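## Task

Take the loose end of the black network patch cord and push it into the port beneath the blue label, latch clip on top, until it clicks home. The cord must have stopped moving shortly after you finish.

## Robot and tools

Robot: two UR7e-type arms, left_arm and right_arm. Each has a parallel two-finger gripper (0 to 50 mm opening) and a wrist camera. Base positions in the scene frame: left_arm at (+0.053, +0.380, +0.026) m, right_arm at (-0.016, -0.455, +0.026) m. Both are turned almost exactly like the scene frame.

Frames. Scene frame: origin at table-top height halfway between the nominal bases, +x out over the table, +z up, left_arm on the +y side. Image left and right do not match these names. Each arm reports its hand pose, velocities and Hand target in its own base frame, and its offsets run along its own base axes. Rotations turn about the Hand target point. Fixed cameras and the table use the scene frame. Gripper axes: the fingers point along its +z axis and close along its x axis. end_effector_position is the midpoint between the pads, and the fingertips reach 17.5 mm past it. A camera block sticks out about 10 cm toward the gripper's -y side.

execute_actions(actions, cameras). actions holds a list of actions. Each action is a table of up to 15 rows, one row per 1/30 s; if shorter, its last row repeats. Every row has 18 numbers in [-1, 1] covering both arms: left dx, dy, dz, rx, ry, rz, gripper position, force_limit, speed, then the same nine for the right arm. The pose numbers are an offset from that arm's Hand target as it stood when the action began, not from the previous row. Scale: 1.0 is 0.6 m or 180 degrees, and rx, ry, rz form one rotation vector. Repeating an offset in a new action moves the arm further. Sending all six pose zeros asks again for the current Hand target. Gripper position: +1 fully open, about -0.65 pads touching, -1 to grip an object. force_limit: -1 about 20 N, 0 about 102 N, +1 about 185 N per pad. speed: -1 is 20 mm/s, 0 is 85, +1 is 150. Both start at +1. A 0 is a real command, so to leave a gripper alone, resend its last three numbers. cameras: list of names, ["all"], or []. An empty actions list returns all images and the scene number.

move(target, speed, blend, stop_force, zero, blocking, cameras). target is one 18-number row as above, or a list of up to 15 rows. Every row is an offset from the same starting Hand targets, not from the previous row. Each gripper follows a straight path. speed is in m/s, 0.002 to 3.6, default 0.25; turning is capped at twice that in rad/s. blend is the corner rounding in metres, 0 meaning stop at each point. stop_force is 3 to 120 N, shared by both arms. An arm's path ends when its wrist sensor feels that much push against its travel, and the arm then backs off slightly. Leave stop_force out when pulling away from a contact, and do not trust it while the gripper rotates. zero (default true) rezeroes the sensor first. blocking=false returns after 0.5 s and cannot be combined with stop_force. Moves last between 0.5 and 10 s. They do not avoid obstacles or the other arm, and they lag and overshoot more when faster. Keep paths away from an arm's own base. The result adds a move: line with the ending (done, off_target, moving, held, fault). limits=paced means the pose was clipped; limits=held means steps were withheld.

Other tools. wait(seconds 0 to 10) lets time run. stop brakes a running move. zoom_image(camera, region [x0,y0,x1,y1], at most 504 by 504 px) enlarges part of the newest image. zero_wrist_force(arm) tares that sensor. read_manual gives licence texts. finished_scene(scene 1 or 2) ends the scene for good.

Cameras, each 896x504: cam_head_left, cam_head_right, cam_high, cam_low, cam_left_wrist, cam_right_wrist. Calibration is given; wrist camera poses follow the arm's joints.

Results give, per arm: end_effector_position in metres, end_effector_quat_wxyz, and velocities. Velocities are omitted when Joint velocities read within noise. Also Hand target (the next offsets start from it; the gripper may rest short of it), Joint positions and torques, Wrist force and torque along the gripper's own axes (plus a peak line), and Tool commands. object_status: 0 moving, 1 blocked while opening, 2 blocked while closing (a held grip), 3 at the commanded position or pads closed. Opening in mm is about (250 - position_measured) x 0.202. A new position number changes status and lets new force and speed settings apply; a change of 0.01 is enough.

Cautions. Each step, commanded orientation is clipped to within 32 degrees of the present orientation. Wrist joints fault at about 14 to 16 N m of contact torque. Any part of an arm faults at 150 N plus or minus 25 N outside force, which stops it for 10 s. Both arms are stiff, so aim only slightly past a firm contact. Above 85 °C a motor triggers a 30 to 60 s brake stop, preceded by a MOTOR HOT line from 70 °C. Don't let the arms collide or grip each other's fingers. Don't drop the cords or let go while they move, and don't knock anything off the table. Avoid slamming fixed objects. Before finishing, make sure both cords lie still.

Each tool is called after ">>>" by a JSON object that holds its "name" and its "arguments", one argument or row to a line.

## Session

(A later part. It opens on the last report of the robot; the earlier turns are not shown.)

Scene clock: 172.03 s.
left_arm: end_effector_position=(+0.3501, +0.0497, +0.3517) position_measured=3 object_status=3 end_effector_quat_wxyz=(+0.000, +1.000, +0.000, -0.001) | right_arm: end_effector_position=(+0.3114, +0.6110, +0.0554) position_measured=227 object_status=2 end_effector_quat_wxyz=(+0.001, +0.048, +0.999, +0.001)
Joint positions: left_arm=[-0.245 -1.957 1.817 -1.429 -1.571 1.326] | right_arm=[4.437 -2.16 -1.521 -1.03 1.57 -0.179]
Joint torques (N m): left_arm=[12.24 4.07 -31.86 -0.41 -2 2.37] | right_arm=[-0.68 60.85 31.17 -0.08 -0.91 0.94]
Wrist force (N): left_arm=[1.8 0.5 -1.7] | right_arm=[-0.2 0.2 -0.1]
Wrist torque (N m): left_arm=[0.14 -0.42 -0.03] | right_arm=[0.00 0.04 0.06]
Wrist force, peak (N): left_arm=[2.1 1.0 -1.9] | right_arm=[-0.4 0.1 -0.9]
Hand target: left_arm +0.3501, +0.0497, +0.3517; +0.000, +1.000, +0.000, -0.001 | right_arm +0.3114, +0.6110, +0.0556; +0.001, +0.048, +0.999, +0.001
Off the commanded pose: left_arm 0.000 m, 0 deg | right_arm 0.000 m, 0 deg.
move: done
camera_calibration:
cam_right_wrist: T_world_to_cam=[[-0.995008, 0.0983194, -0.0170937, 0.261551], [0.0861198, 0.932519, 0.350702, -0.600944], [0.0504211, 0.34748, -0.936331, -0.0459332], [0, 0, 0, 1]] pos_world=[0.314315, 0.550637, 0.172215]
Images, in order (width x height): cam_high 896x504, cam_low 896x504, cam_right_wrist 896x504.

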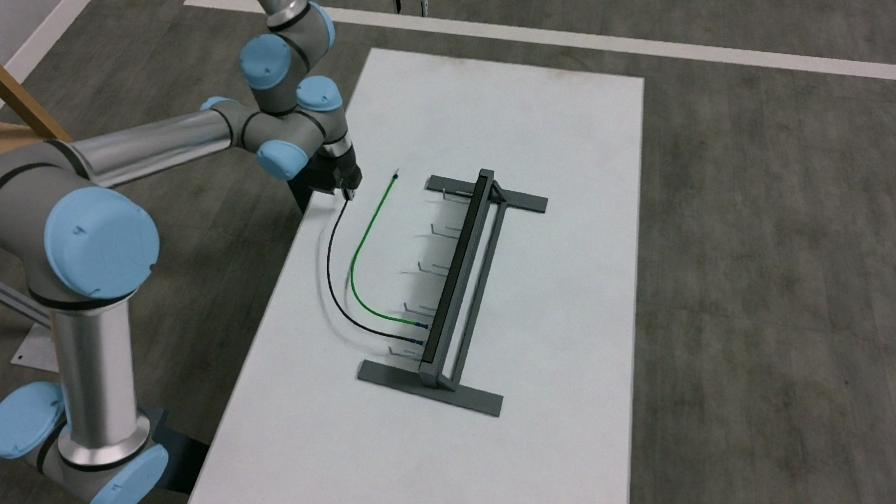

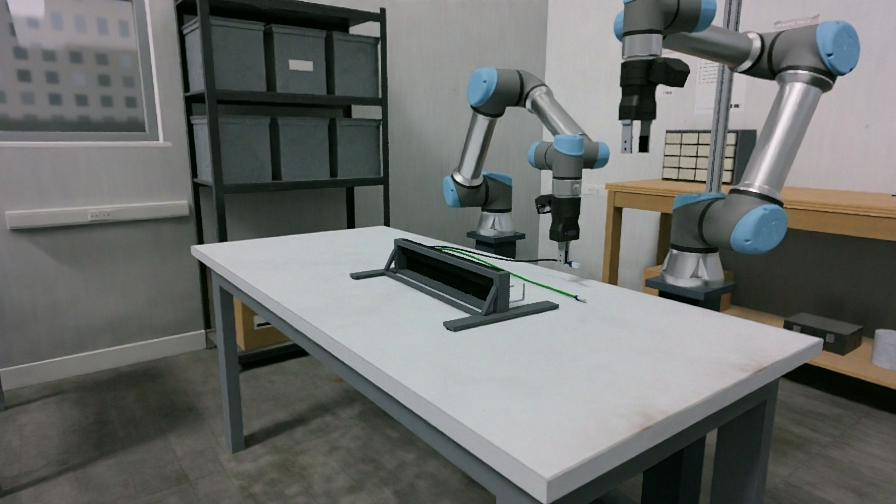

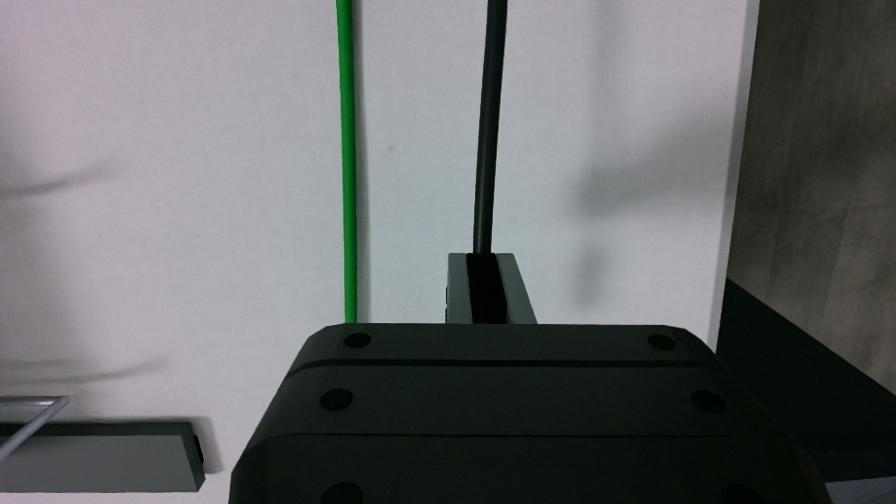

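>>> {"name": "move", "arguments": {
  "target": [
    [0,0,0,0,0,0,1,1,1,0.02,-0.05,0.2,0,0,0,-1,-0.6,-1],
    [0,0,0,0,0,0,1,1,1,0.125,-0.227,0.315,0.399,0.362,-0.362,-1,-0.6,-1]
  ],
  "blend": 0.04,
  "cameras": ["all"]
}}

>>> {"name": "zoom_image", "arguments": {
  "camera": "cam_right_wrist",
  "region": [330, 150, 570, 340]
}}

>>> {"name": "zoom_image", "arguments": {
  "camera": "cam_low",
  "region": [400, 120, 560, 260]
}}

>>> {"name": "zoom_image", "arguments": {
  "camera": "cam_high",
  "region": [270, 150, 450, 330]
}}

>>> {"name": "zoom_image", "arguments": {
  "camera": "cam_head_right",
  "region": [340, 240, 540, 400]
}}

Scene clock: 184.73 s.
left_arm: end_effector_position=(+0.3501, +0.0497, +0.3517) position_measured=3 object_status=3 end_effector_quat_wxyz=(+0.000, +1.000, +0.000, -0.001) | right_arm: end_effector_position=(+0.3671, +0.5045, +0.2223) position_measured=227 object_status=2 end_effector_quat_wxyz=(-0.387, +0.401, +0.740, +0.376)
Joint positions: left_arm=[-0.245 -1.957 1.817 -1.429 -1.571 1.326] | right_arm=[3.971 -1.992 -1.994 0.102 2.474 0.672]
Joint torques (N m): left_arm=[11.5 4.41 -31.24 -0.56 -1.88 2.28] | right_arm=[6.82 49.23 27.29 0.17 -1.23 -1.04]
Wrist force (N): left_arm=[1.7 0.6 -1.9] | right_arm=[-0.7 1.3 -0.4]
Wrist torque (N m): left_arm=[0.16 -0.40 -0.03] | right_arm=[0.31 -0.37 0.01]
Wrist force, peak (N): left_arm=[2.1 1.1 -1.8] | right_arm=[-5.2 0.3 0.8]
Hand target: left_arm +0.3501, +0.0497, +0.3517; +0.000, +1.000, +0.000, -0.001 | right_arm +0.3671, +0.5045, +0.2223; -0.387, +0.401, +0.740, +0.376 (not the last commanded pose)
Off the commanded pose: left_arm 0.000 m, 0 deg | right_arm 0.042 m, 36 deg.
move: held (right_arm; a check stopped the path); path passed 1 of 2 targets; limits=held
pose unreachable (right arm): on one or more control steps of this call, first in action 0 (counted from 0), this arm could not follow its commanded pose, so it was not sent that pose on those steps. It may still have moved: this result reports where it is.
cause: moving toward the commanded pose would bring two parts of the arm too close to each other (its gripper and another part of the arm, with joints 4 (wrist 1) to 6 (wrist 3) between them, 3 mm apart when it was first held).
camera_calibration:
cam_left_wrist: T_world_to_cam=[[0.999834, -0.0180632, -0.00257117, -0.340705], [-0.0160195, -0.936553, 0.35016, -0.0575666], [-0.00873304, -0.35006, -0.936686, 0.47879], [0, 0, 0, 1]] pos_world=[0.343907, 0.107537, 0.467758]
cam_right_wrist: T_world_to_cam=[[-0.381569, 0.31813, 0.86787, -0.202573], [0.922285, 0.0684627, 0.380398, -0.442701], [0.0615991, 0.945572, -0.31953, -0.298412], [0, 0, 0, 1]] pos_world=[0.349383, 0.376923, 0.248858]

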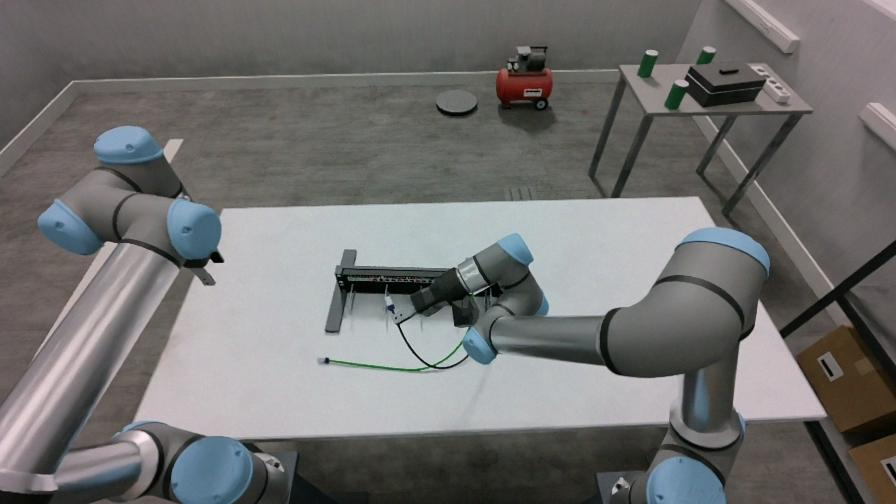

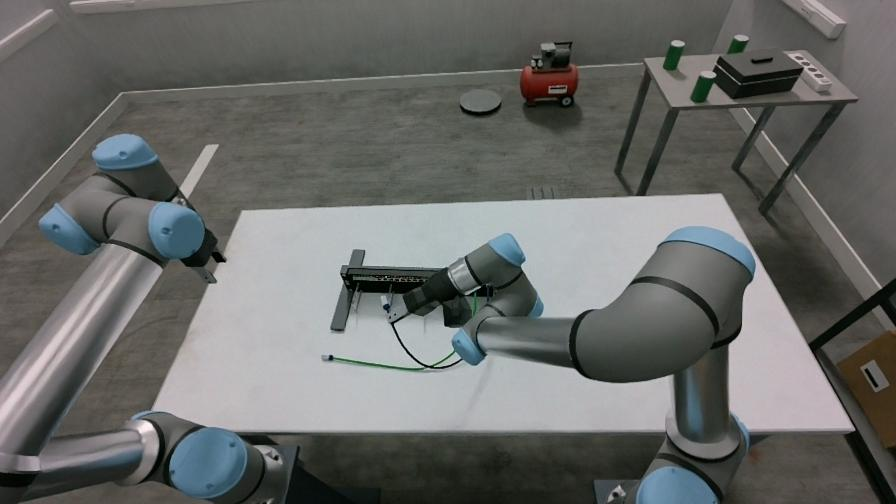

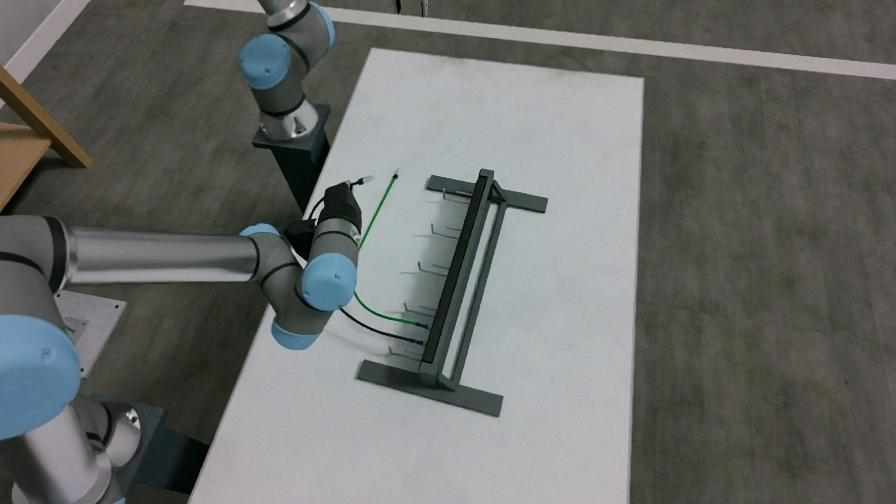

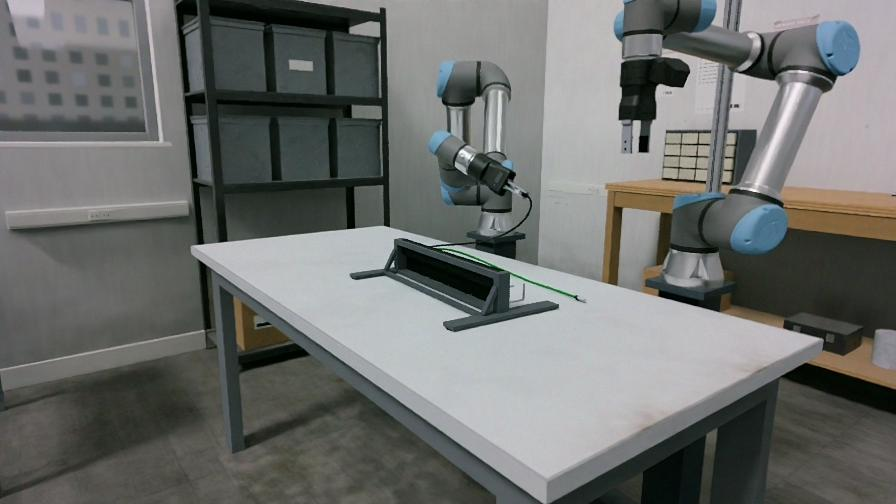

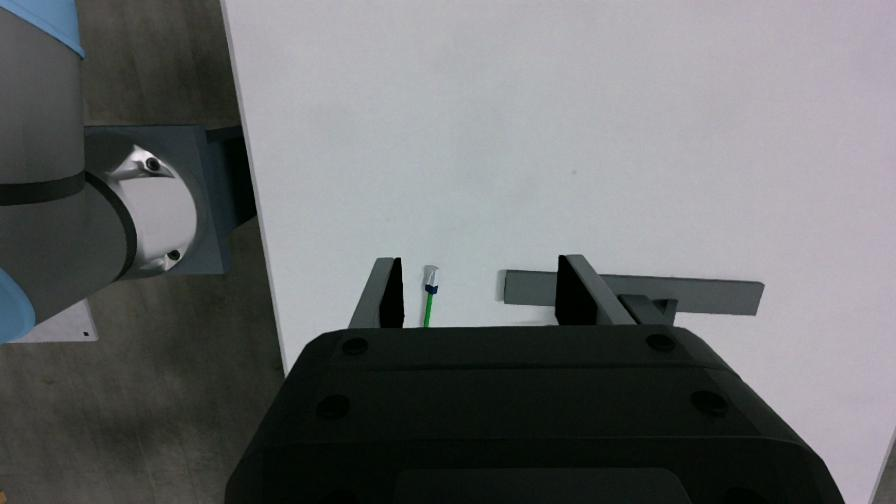

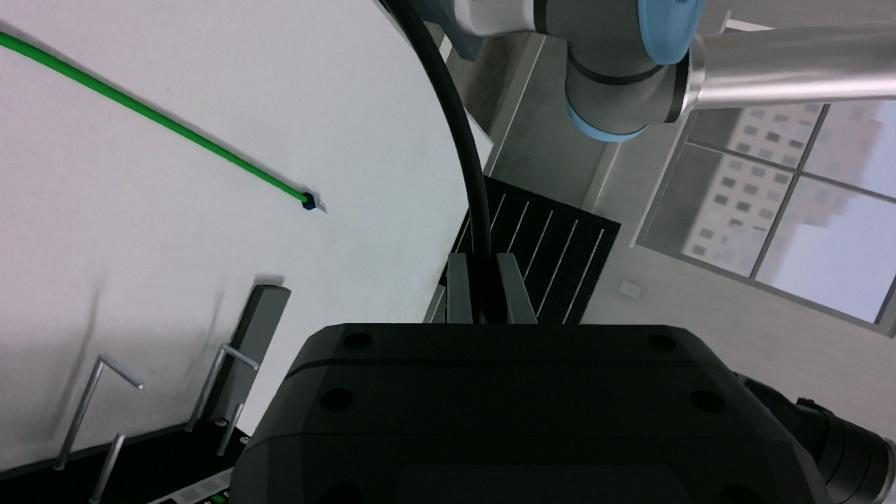

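Scaled by 2.100 from the camera's 896x504 image, which has a finer 1280x720 frame.

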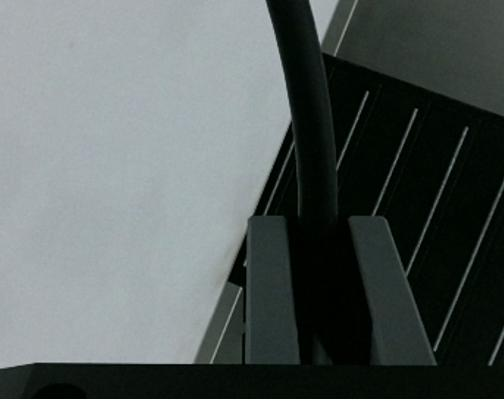

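Scaled by 3.150 from the camera's 896x504 image, which has a finer 1280x720 frame.

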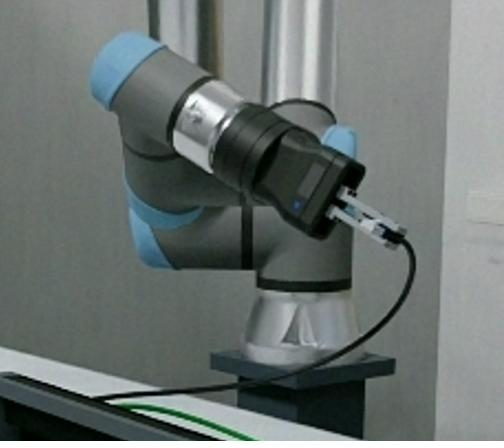

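Scaled by 2.800 from the camera's 896x504 image, which has a finer 1280x720 frame.

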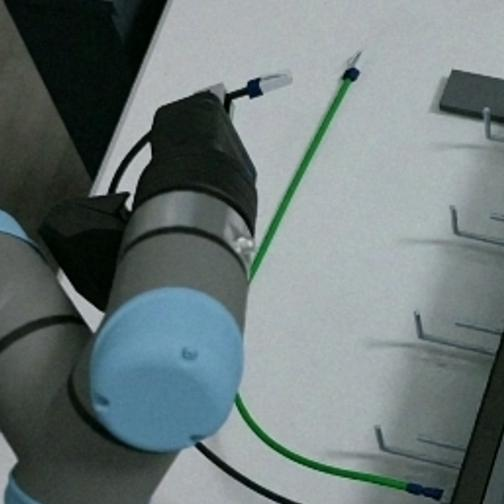

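Scaled by 2.520 from the camera's 896x504 image, which has a finer 1280x720 frame.

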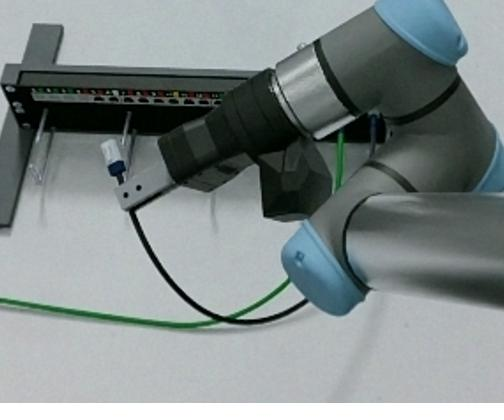

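>>> {"name": "move", "arguments": {
  "target": [0,0,0,0,0,0,1,1,1,0.088,-0.141,0.046,0.1535,0.0664,-0.303,-1,-0.6,-1],
  "cameras": ["all"]
}}

>>> {"name": "zoom_image", "arguments": {
  "camera": "cam_low",
  "region": [400, 140, 540, 260]
}}

>>> {"name": "zoom_image", "arguments": {
  "camera": "cam_high",
  "region": [300, 190, 480, 370]
}}

>>> {"name": "zoom_image", "arguments": {
  "camera": "cam_head_right",
  "region": [390, 240, 540, 390]
}}

>>> {"name": "zoom_image", "arguments": {
  "camera": "cam_head_left",
  "region": [390, 240, 540, 390]
}}

Scene clock: 196.60 s.
left_arm: end_effector_position=(+0.3501, +0.0497, +0.3517) position_measured=3 object_status=3 end_effector_quat_wxyz=(+0.000, +1.000, +0.000, -0.001) | right_arm: end_effector_position=(+0.4199, +0.4199, +0.2499) position_measured=227 object_status=2 end_effector_quat_wxyz=(-0.326, +0.627, +0.327, +0.627)
Joint positions: left_arm=[-0.245 -1.957 1.817 -1.429 -1.571 1.326] | right_arm=[4.195 -2.098 -2.355 1.31 1.479 1.57]
Joint torques (N m): left_arm=[12.07 3.92 -31.67 -0.52 -1.99 2.18] | right_arm=[5.86 24.18 0.04 6.06 -2.57 1.75]
Wrist force (N): left_arm=[1.5 0.5 -1.5] | right_arm=[-0.7 2.3 -1.2]
Wrist torque (N m): left_arm=[0.14 -0.37 -0.02] | right_arm=[0.39 -0.55 -0.18]
Wrist force, peak (N): left_arm=[1.8 1.0 -2.1] | right_arm=[-0.8 2.4 -1.4]
Hand target: left_arm +0.3501, +0.0497, +0.3517; +0.000, +1.000, +0.000, -0.001 | right_arm +0.4199, +0.4199, +0.2499; -0.326, +0.627, +0.327, +0.627
Off the commanded pose: left_arm 0.000 m, 0 deg | right_arm 0.000 m, 0 deg.
move: done
camera_calibration:
cam_left_wrist: T_world_to_cam=[[0.999834, -0.0180632, -0.00257117, -0.340705], [-0.0160195, -0.936553, 0.35016, -0.0575666], [-0.00873304, -0.35006, -0.936686, 0.47879], [0, 0, 0, 1]] pos_world=[0.343907, 0.107537, 0.467758]
cam_right_wrist: T_world_to_cam=[[0.0106535, 0.013905, 0.999847, -0.249342], [0.567882, -0.823093, 0.00539598, 0.120835], [0.823041, 0.567737, -0.0166652, -0.449592], [0, 0, 0, 1]] pos_world=[0.30407, 0.358176, 0.241159]

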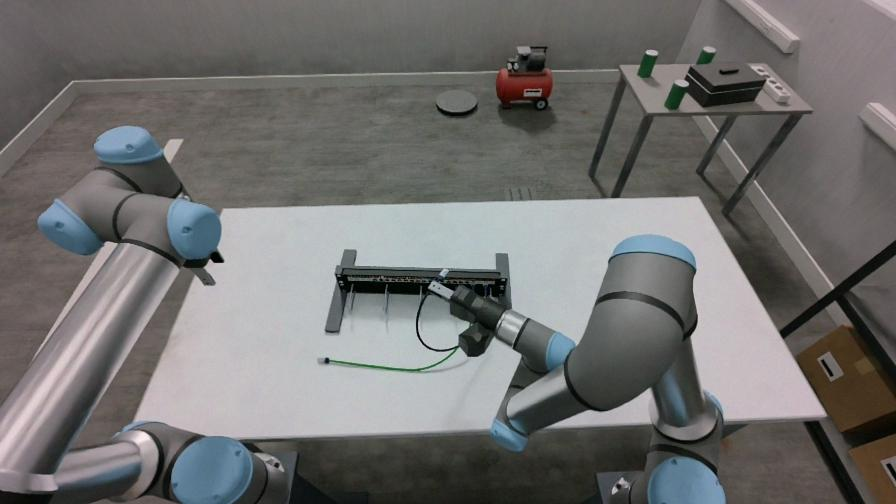

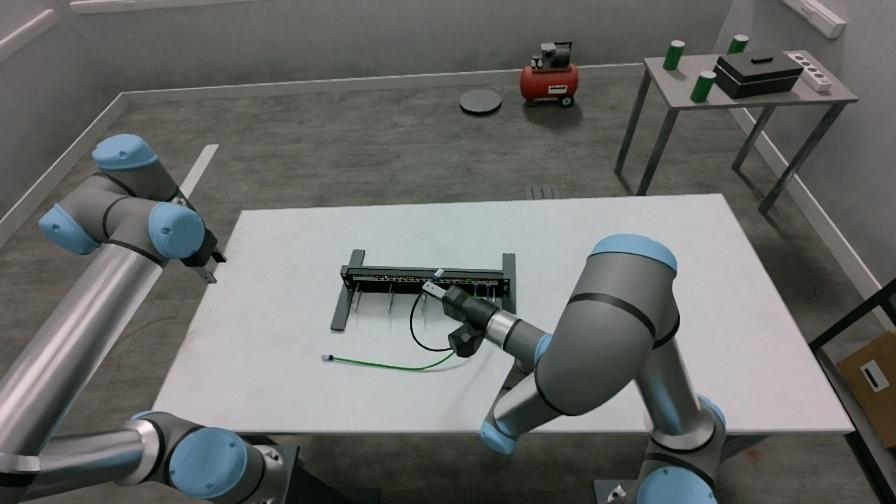

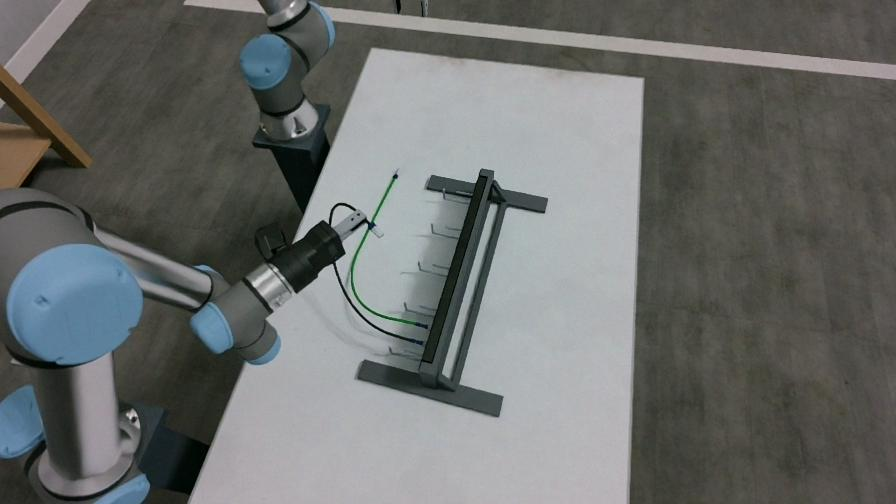

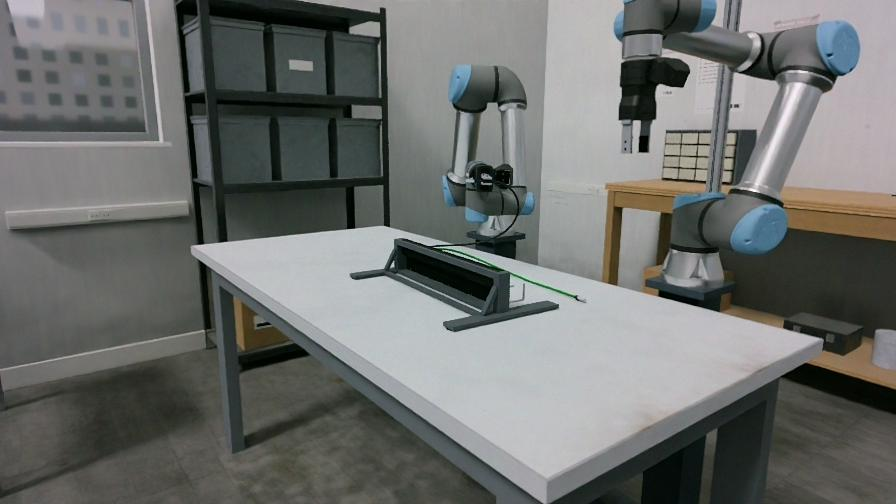

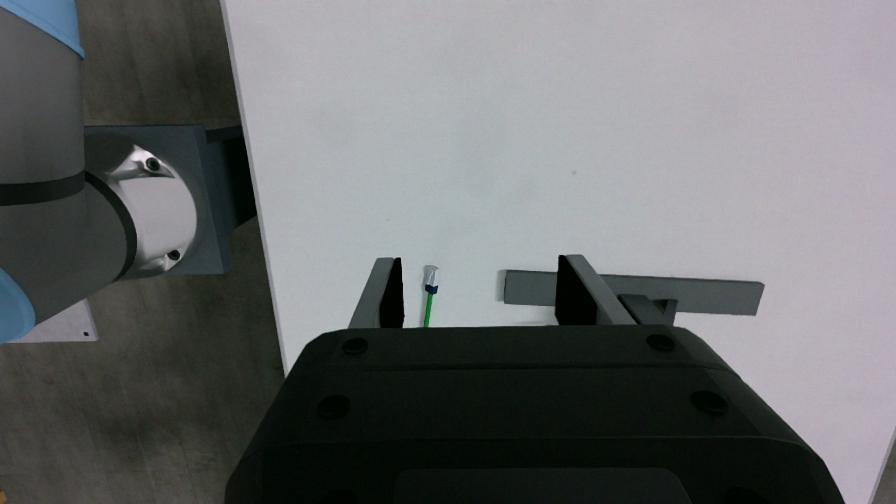

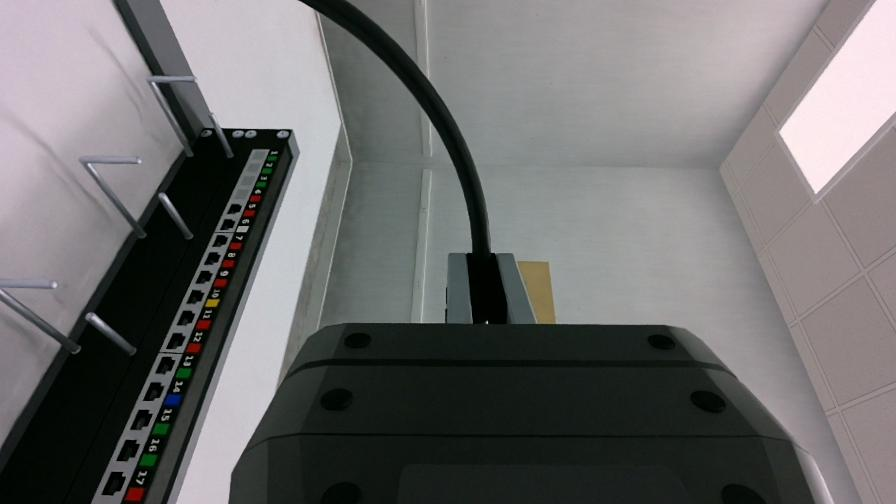

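Scaled by 3.600 from the camera's 896x504 image, which has a finer 1280x720 frame.

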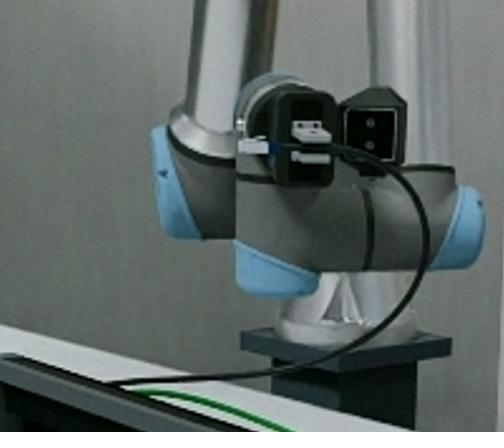

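Scaled by 2.800 from the camera's 896x504 image, which has a finer 1280x720 frame.

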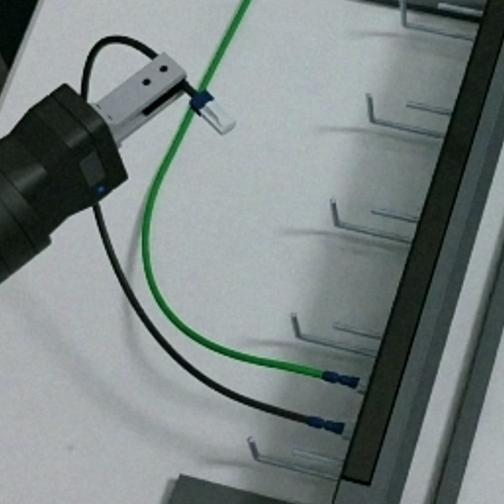

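Scaled by 3.360 from the camera's 896x504 image, which has a finer 1280x720 frame.

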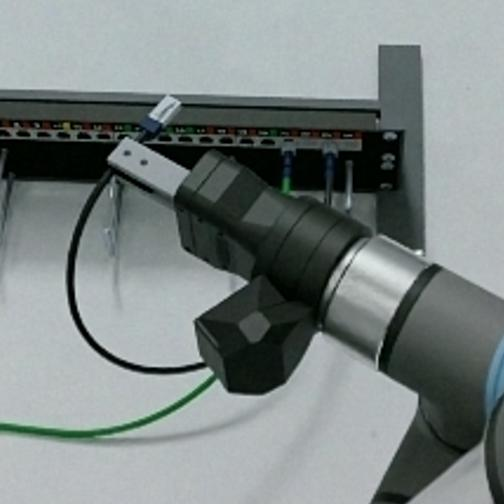

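Scaled by 3.360 from the camera's 896x504 image, which has a finer 1280x720 frame.

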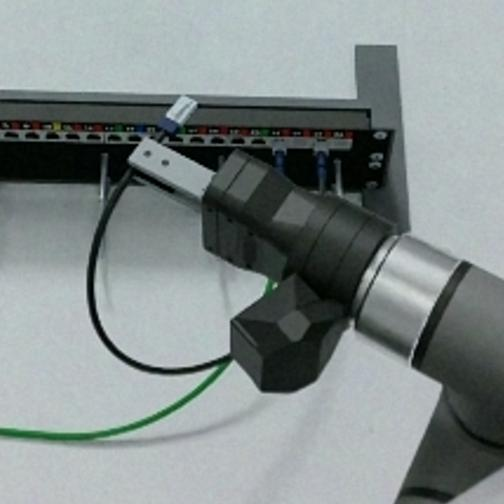

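>>> {"name": "move", "arguments": {
  "target": [0.047,-0.768,0.03,0,0,0.31,1,1,1,0,0,0,0,0,0,-1,-0.6,-1],
  "cameras": ["cam_left_wrist","cam_low","cam_high"]
}}

>>> {"name": "zoom_image", "arguments": {
  "camera": "cam_left_wrist",
  "region": [360, 140, 600, 330]
}}

>>> {"name": "zoom_image", "arguments": {
  "camera": "cam_low",
  "region": [400, 90, 560, 220]
}}

Scene clock: 208.23 s.
left_arm: end_effector_position=(+0.3783, -0.4110, +0.3697) position_measured=3 object_status=3 end_effector_quat_wxyz=(+0.000, +0.884, +0.468, -0.001) | right_arm: end_effector_position=(+0.4199, +0.4199, +0.2499) position_measured=227 object_status=2 end_effector_quat_wxyz=(-0.326, +0.627, +0.327, +0.627)
Joint positions: left_arm=[-1.067 -1.446 1.332 -1.458 -1.573 -0.469] | right_arm=[4.195 -2.098 -2.355 1.31 1.478 1.57]
Joint torques (N m): left_arm=[-11.49 -22.18 -31.36 -0.24 1.69 -2.37] | right_arm=[6.81 24.5 0.93 6.01 -2.41 1.66]
Wrist force (N): left_arm=[1.8 1.1 -1.9] | right_arm=[-1.0 2.2 -0.9]
Wrist torque (N m): left_arm=[0.24 -0.38 0.07] | right_arm=[0.38 -0.50 -0.18]
Wrist force, peak (N): left_arm=[2.1 -1.4 -1.7] | right_arm=[-1.0 2.4 -1.4]
Hand target: left_arm +0.3783, -0.4111, +0.3697; +0.000, +0.884, +0.468, -0.001 | right_arm +0.4199, +0.4199, +0.2499; -0.326, +0.627, +0.327, +0.627
Off the commanded pose: left_arm 0.000 m, 0 deg | right_arm 0.000 m, 0 deg.
move: done
camera_calibration:
cam_left_wrist: T_world_to_cam=[[0.577225, 0.816581, -0.00262122, 0.125813], [0.765396, -0.53992, 0.350222, -0.627419], [0.284569, -0.204163, -0.936663, 0.283552], [0, 0, 0, 1]] pos_world=[0.326911, -0.383602, 0.485658]
Images, in order (width x height): cam_high 896x504, cam_low 896x504, cam_left_wrist 896x504.

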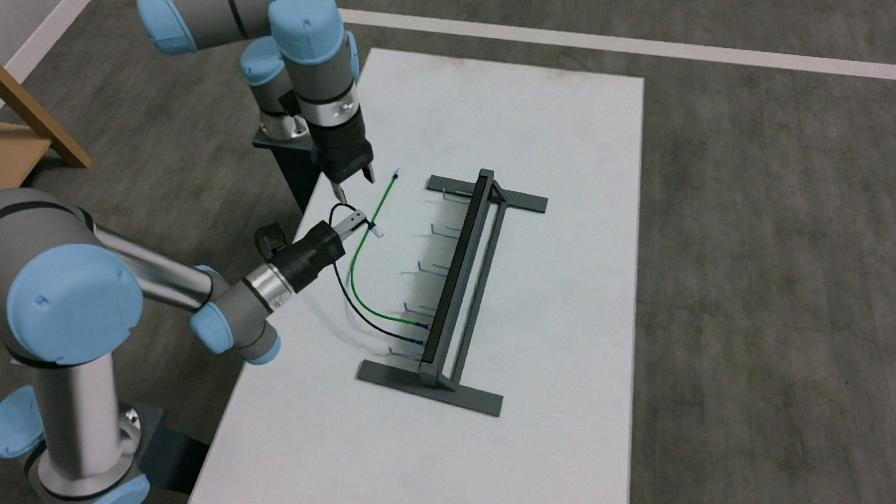

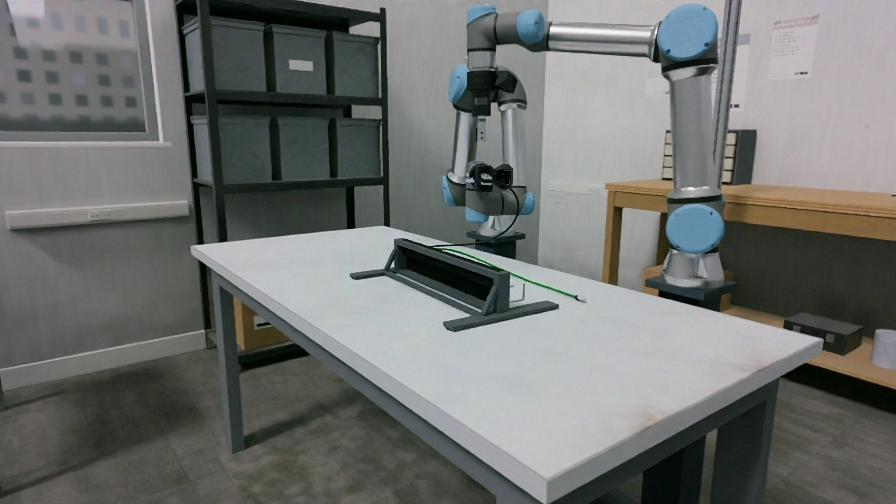

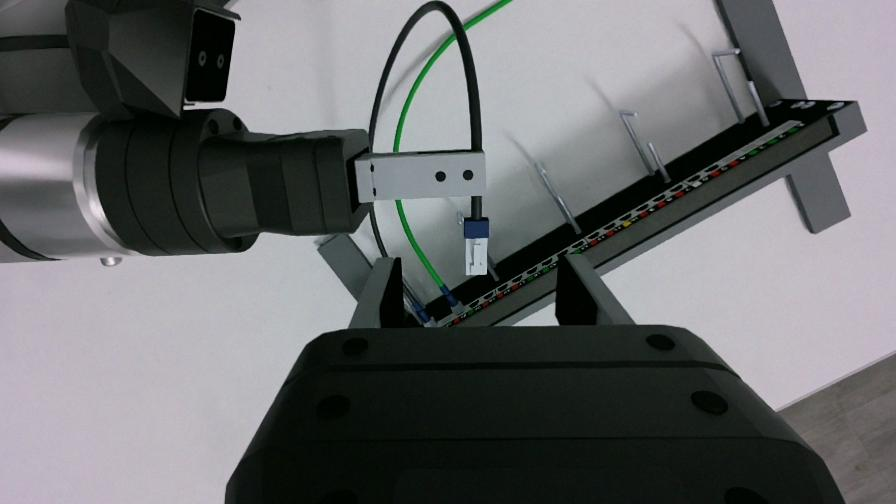

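Scaled by 2.100 from the camera's 896x504 image, which has a finer 1280x720 frame.

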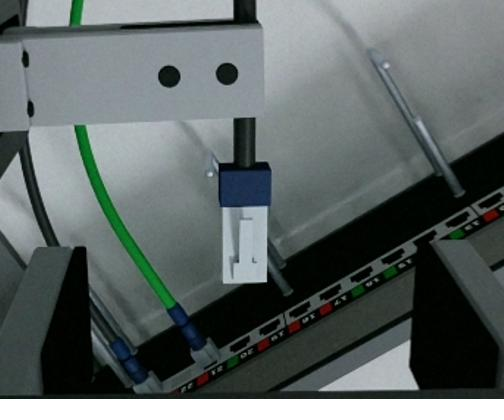

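Scaled by 3.150 from the camera's 896x504 image, which has a finer 1280x720 frame.

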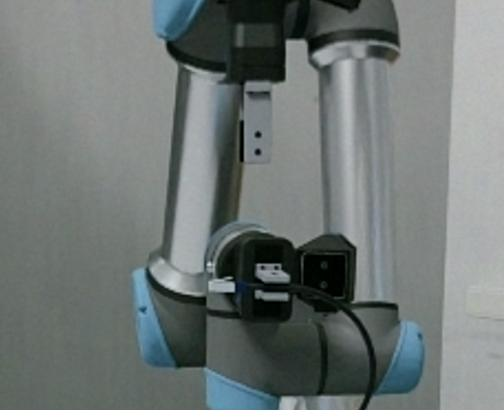

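>>> {"name": "move", "arguments": {
  "target": [0.012,0.0045,-0.178,0,0,0,1,1,1,0,0,0,0,0,0,-1,-0.6,-1],
  "speed": 0.1,
  "cameras": ["cam_left_wrist","cam_low","cam_right_wrist","cam_head_right"]
}}

>>> {"name": "zoom_image", "arguments": {
  "camera": "cam_low",
  "region": [440, 150, 520, 230]
}}

>>> {"name": "zoom_image", "arguments": {
  "camera": "cam_left_wrist",
  "region": [340, 180, 600, 330]
}}

>>> {"name": "zoom_image", "arguments": {
  "camera": "cam_head_right",
  "region": [390, 240, 490, 340]
}}

Scene clock: 220.43 s.
left_arm: end_effector_position=(+0.3855, -0.4084, +0.2630) position_measured=3 object_status=3 end_effector_quat_wxyz=(+0.000, +0.884, +0.468, -0.001) | right_arm: end_effector_position=(+0.4199, +0.4199, +0.2499) position_measured=227 object_status=2 end_effector_quat_wxyz=(-0.326, +0.627, +0.327, +0.627)
Joint positions: left_arm=[-1.053 -1.433 1.59 -1.729 -1.573 -0.456] | right_arm=[4.195 -2.098 -2.355 1.31 1.478 1.57]
Joint torques (N m): left_arm=[12.02 -21.57 -17.83 -5.76 1.1 2.26] | right_arm=[6.89 24.35 1.08 6.01 -2.35 1.65]
Wrist force (N): left_arm=[1.9 0.5 -1.3] | right_arm=[-0.7 2.1 -1.1]
Wrist torque (N m): left_arm=[0.16 -0.39 0.07] | right_arm=[0.36 -0.55 -0.18]
Wrist force, peak (N): left_arm=[2.1 0.9 -2.5] | right_arm=[-0.6 2.5 -1.4]
Hand target: left_arm +0.3855, -0.4084, +0.2629; +0.000, +0.884, +0.468, -0.001 | right_arm +0.4199, +0.4199, +0.2499; -0.326, +0.627, +0.327, +0.627
Off the commanded pose: left_arm 0.000 m, 0 deg | right_arm 0.000 m, 0 deg.
move: done
camera_calibration:
cam_left_wrist: T_world_to_cam=[[0.576988, 0.816748, -0.00264192, 0.119486], [0.765573, -0.539703, 0.350169, -0.594202], [0.284574, -0.204066, -0.936683, 0.182208], [0, 0, 0, 1]] pos_world=[0.334111, -0.3811, 0.379058]
cam_right_wrist: T_world_to_cam=[[0.0107129, 0.0138202, 0.999847, -0.24933], [0.567699, -0.823219, 0.00529622, 0.120959], [0.823167, 0.567555, -0.0166648, -0.449565], [0, 0, 0, 1]] pos_world=[0.304069, 0.358175, 0.241159]
Images, in order (width x height): cam_head_right 896x504, cam_low 896x504, cam_left_wrist 896x504, cam_right_wrist 896x504.

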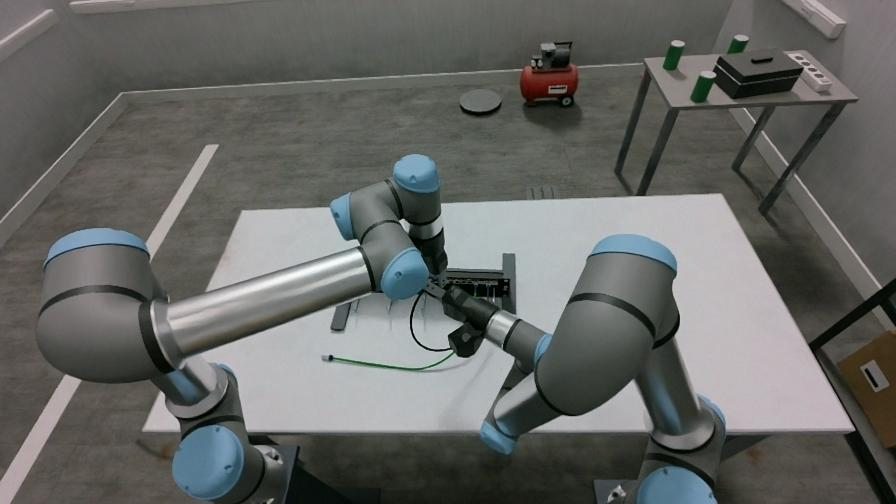

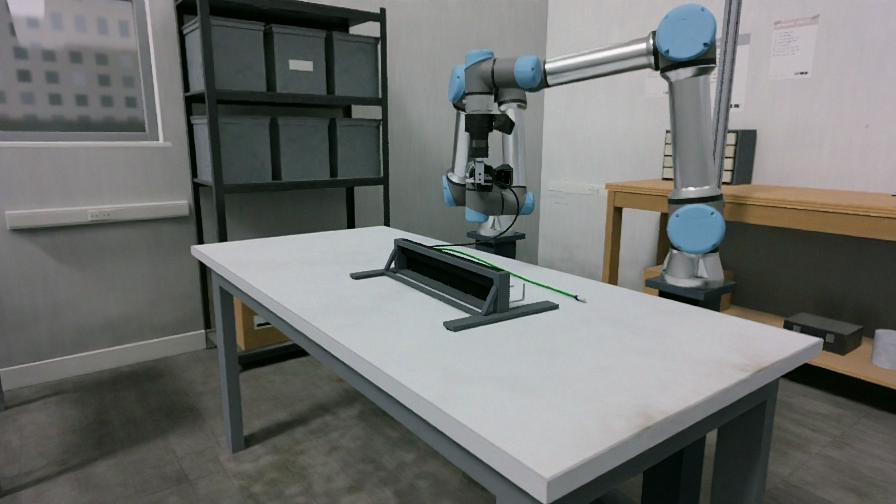

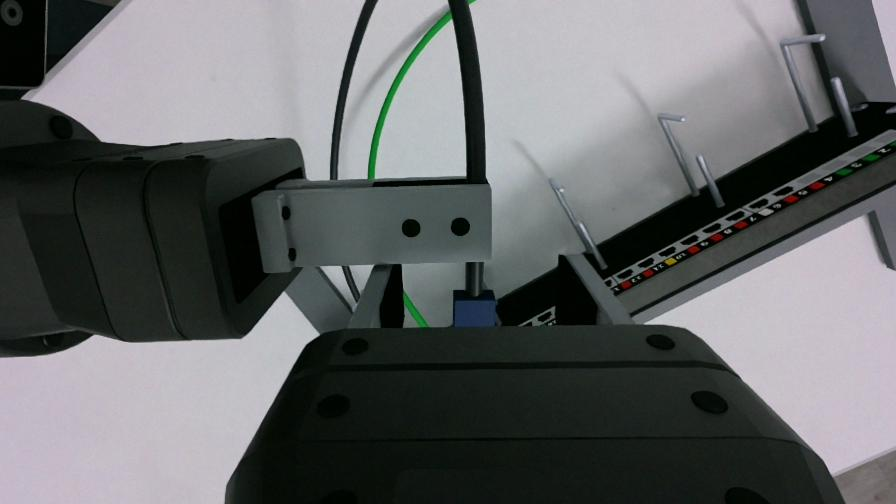

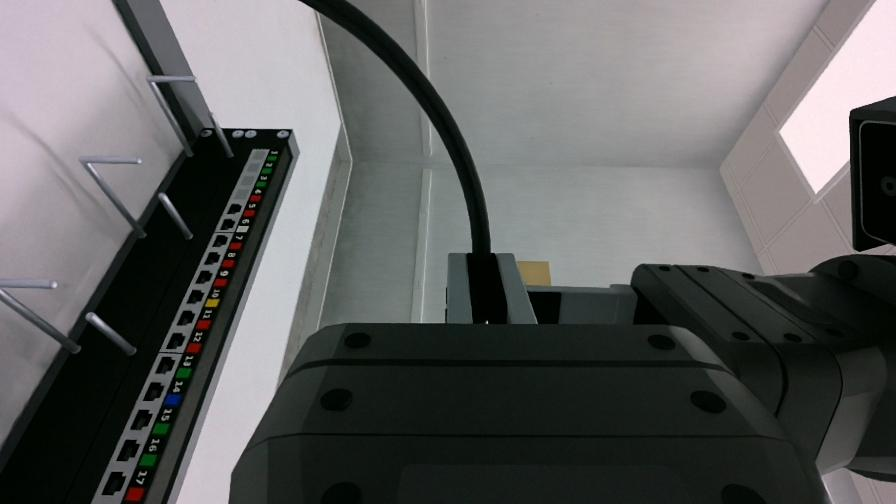

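Scaled by 6.300 from the camera's 896x504 image, which has a finer 1280x720 frame.

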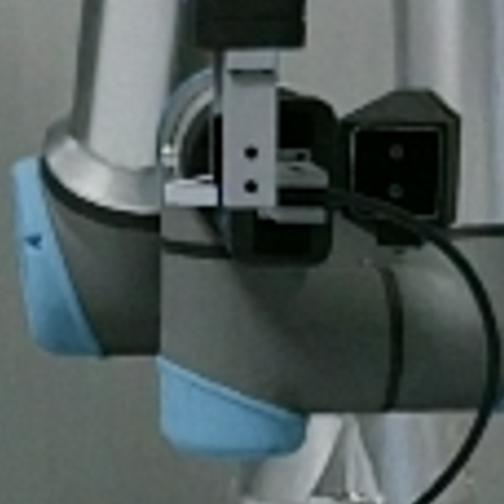

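Scaled by 1.938 from the camera's 896x504 image, which has a finer 1280x720 frame.

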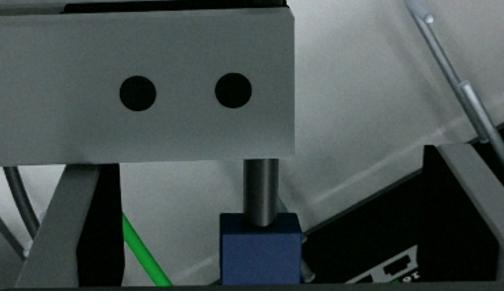

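Scaled by 5.040 from the camera's 896x504 image, which has a finer 1280x720 frame.

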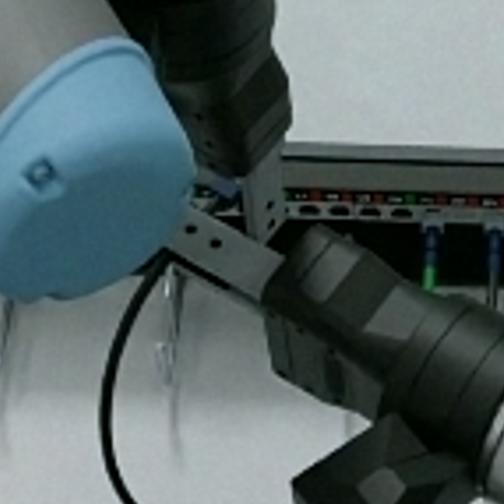

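>>> {"name": "move", "arguments": {
  "target": [
    [-0.0015,-0.002,0,0,0,0,1,-0.6,-1,0,0,0,0,0,0,-1,-0.6,-1],
    [-0.0015,-0.002,0,0,0,0,-1,-0.6,-1,0,0,0,0,0,0,-1,-0.6,-1]
  ],
  "cameras": ["cam_left_wrist","cam_low"]
}}

>>> {"name": "zoom_image", "arguments": {
  "camera": "cam_left_wrist",
  "region": [340, 180, 600, 330]
}}

>>> {"name": "zoom_image", "arguments": {
  "camera": "cam_low",
  "region": [440, 150, 520, 230]
}}

Scene clock: 231.50 s.
left_arm: end_effector_position=(+0.3846, -0.4096, +0.2629) position_measured=193 object_status=2 end_effector_quat_wxyz=(+0.000, +0.884, +0.468, -0.001) | right_arm: end_effector_position=(+0.4199, +0.4199, +0.2499) position_measured=227 object_status=2 end_effector_quat_wxyz=(-0.326, +0.627, +0.327, +0.627)
Joint positions: left_arm=[-1.055 -1.432 1.59 -1.729 -1.573 -0.458] | right_arm=[4.195 -2.098 -2.355 1.31 1.478 1.57]
Joint torques (N m): left_arm=[-11.17 -21.29 -31.52 -0.2 1.57 -2.03] | right_arm=[6.31 24.74 0.88 5.91 -2.26 1.51]
Wrist force (N): left_arm=[0.9 0.8 -1.5] | right_arm=[-0.6 2.0 -0.4]
Wrist torque (N m): left_arm=[0.19 -0.39 0.07] | right_arm=[0.38 -0.56 -0.18]
Wrist force, peak (N): left_arm=[2.1 1.0 -1.8] | right_arm=[-0.7 2.5 -1.2]
Hand target: left_arm +0.3846, -0.4096, +0.2629; +0.000, +0.884, +0.468, -0.001 | right_arm +0.4199, +0.4199, +0.2499; -0.326, +0.627, +0.327, +0.627
Off the commanded pose: left_arm 0.000 m, 0 deg | right_arm 0.000 m, 0 deg.
move: done
camera_calibration:
cam_left_wrist: T_world_to_cam=[[0.576971, 0.81676, -0.00258783, 0.120974], [0.765551, -0.539687, 0.350241, -0.59414], [0.284666, -0.20406, -0.936656, 0.182087], [0, 0, 0, 1]] pos_world=[0.333212, -0.3823, 0.378958]
Images, in order (width x height): cam_low 896x504, cam_left_wrist 896x504.

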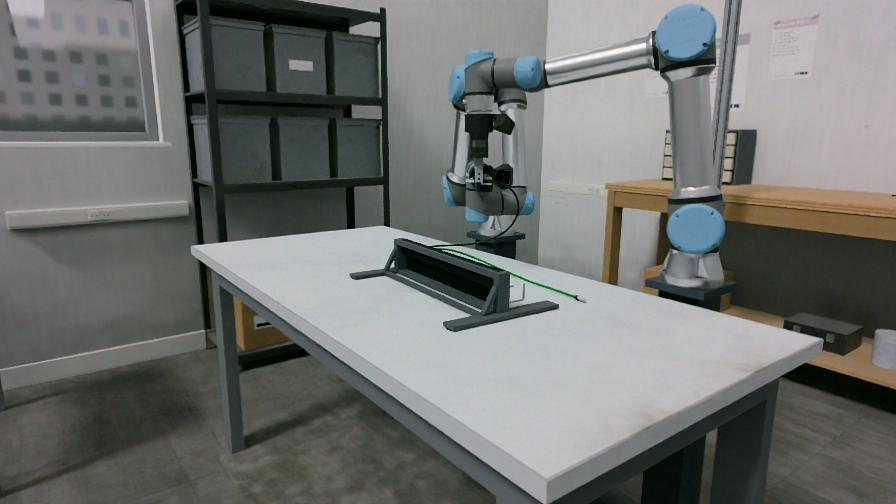

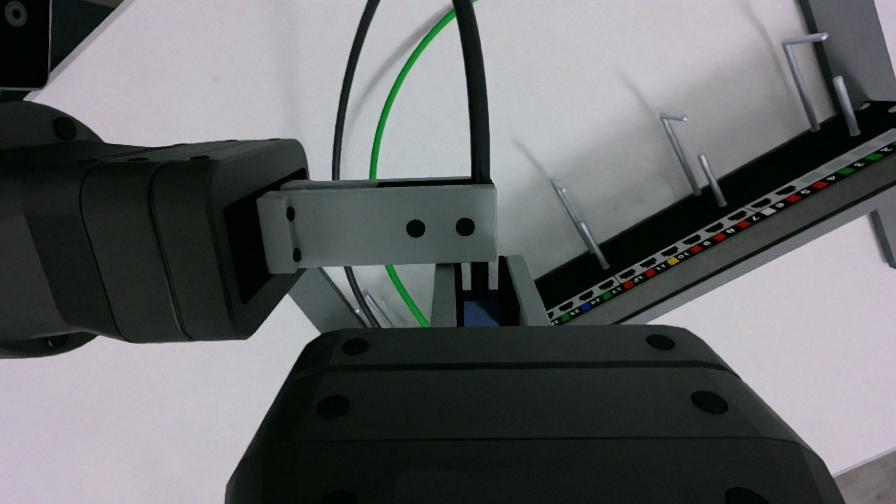

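Scaled by 1.938 from the camera's 896x504 image, which has a finer 1280x720 frame.

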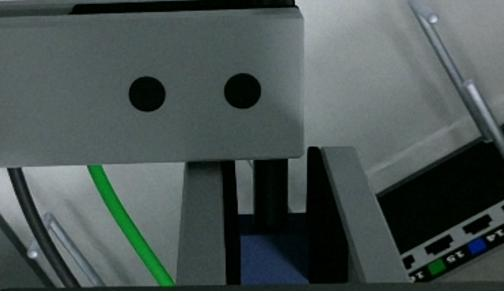

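Scaled by 6.300 from the camera's 896x504 image, which has a finer 1280x720 frame.

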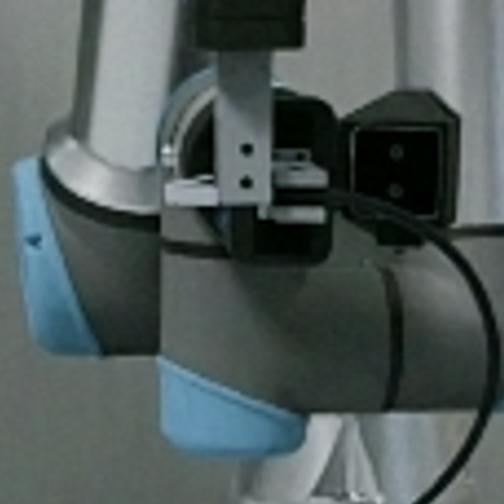

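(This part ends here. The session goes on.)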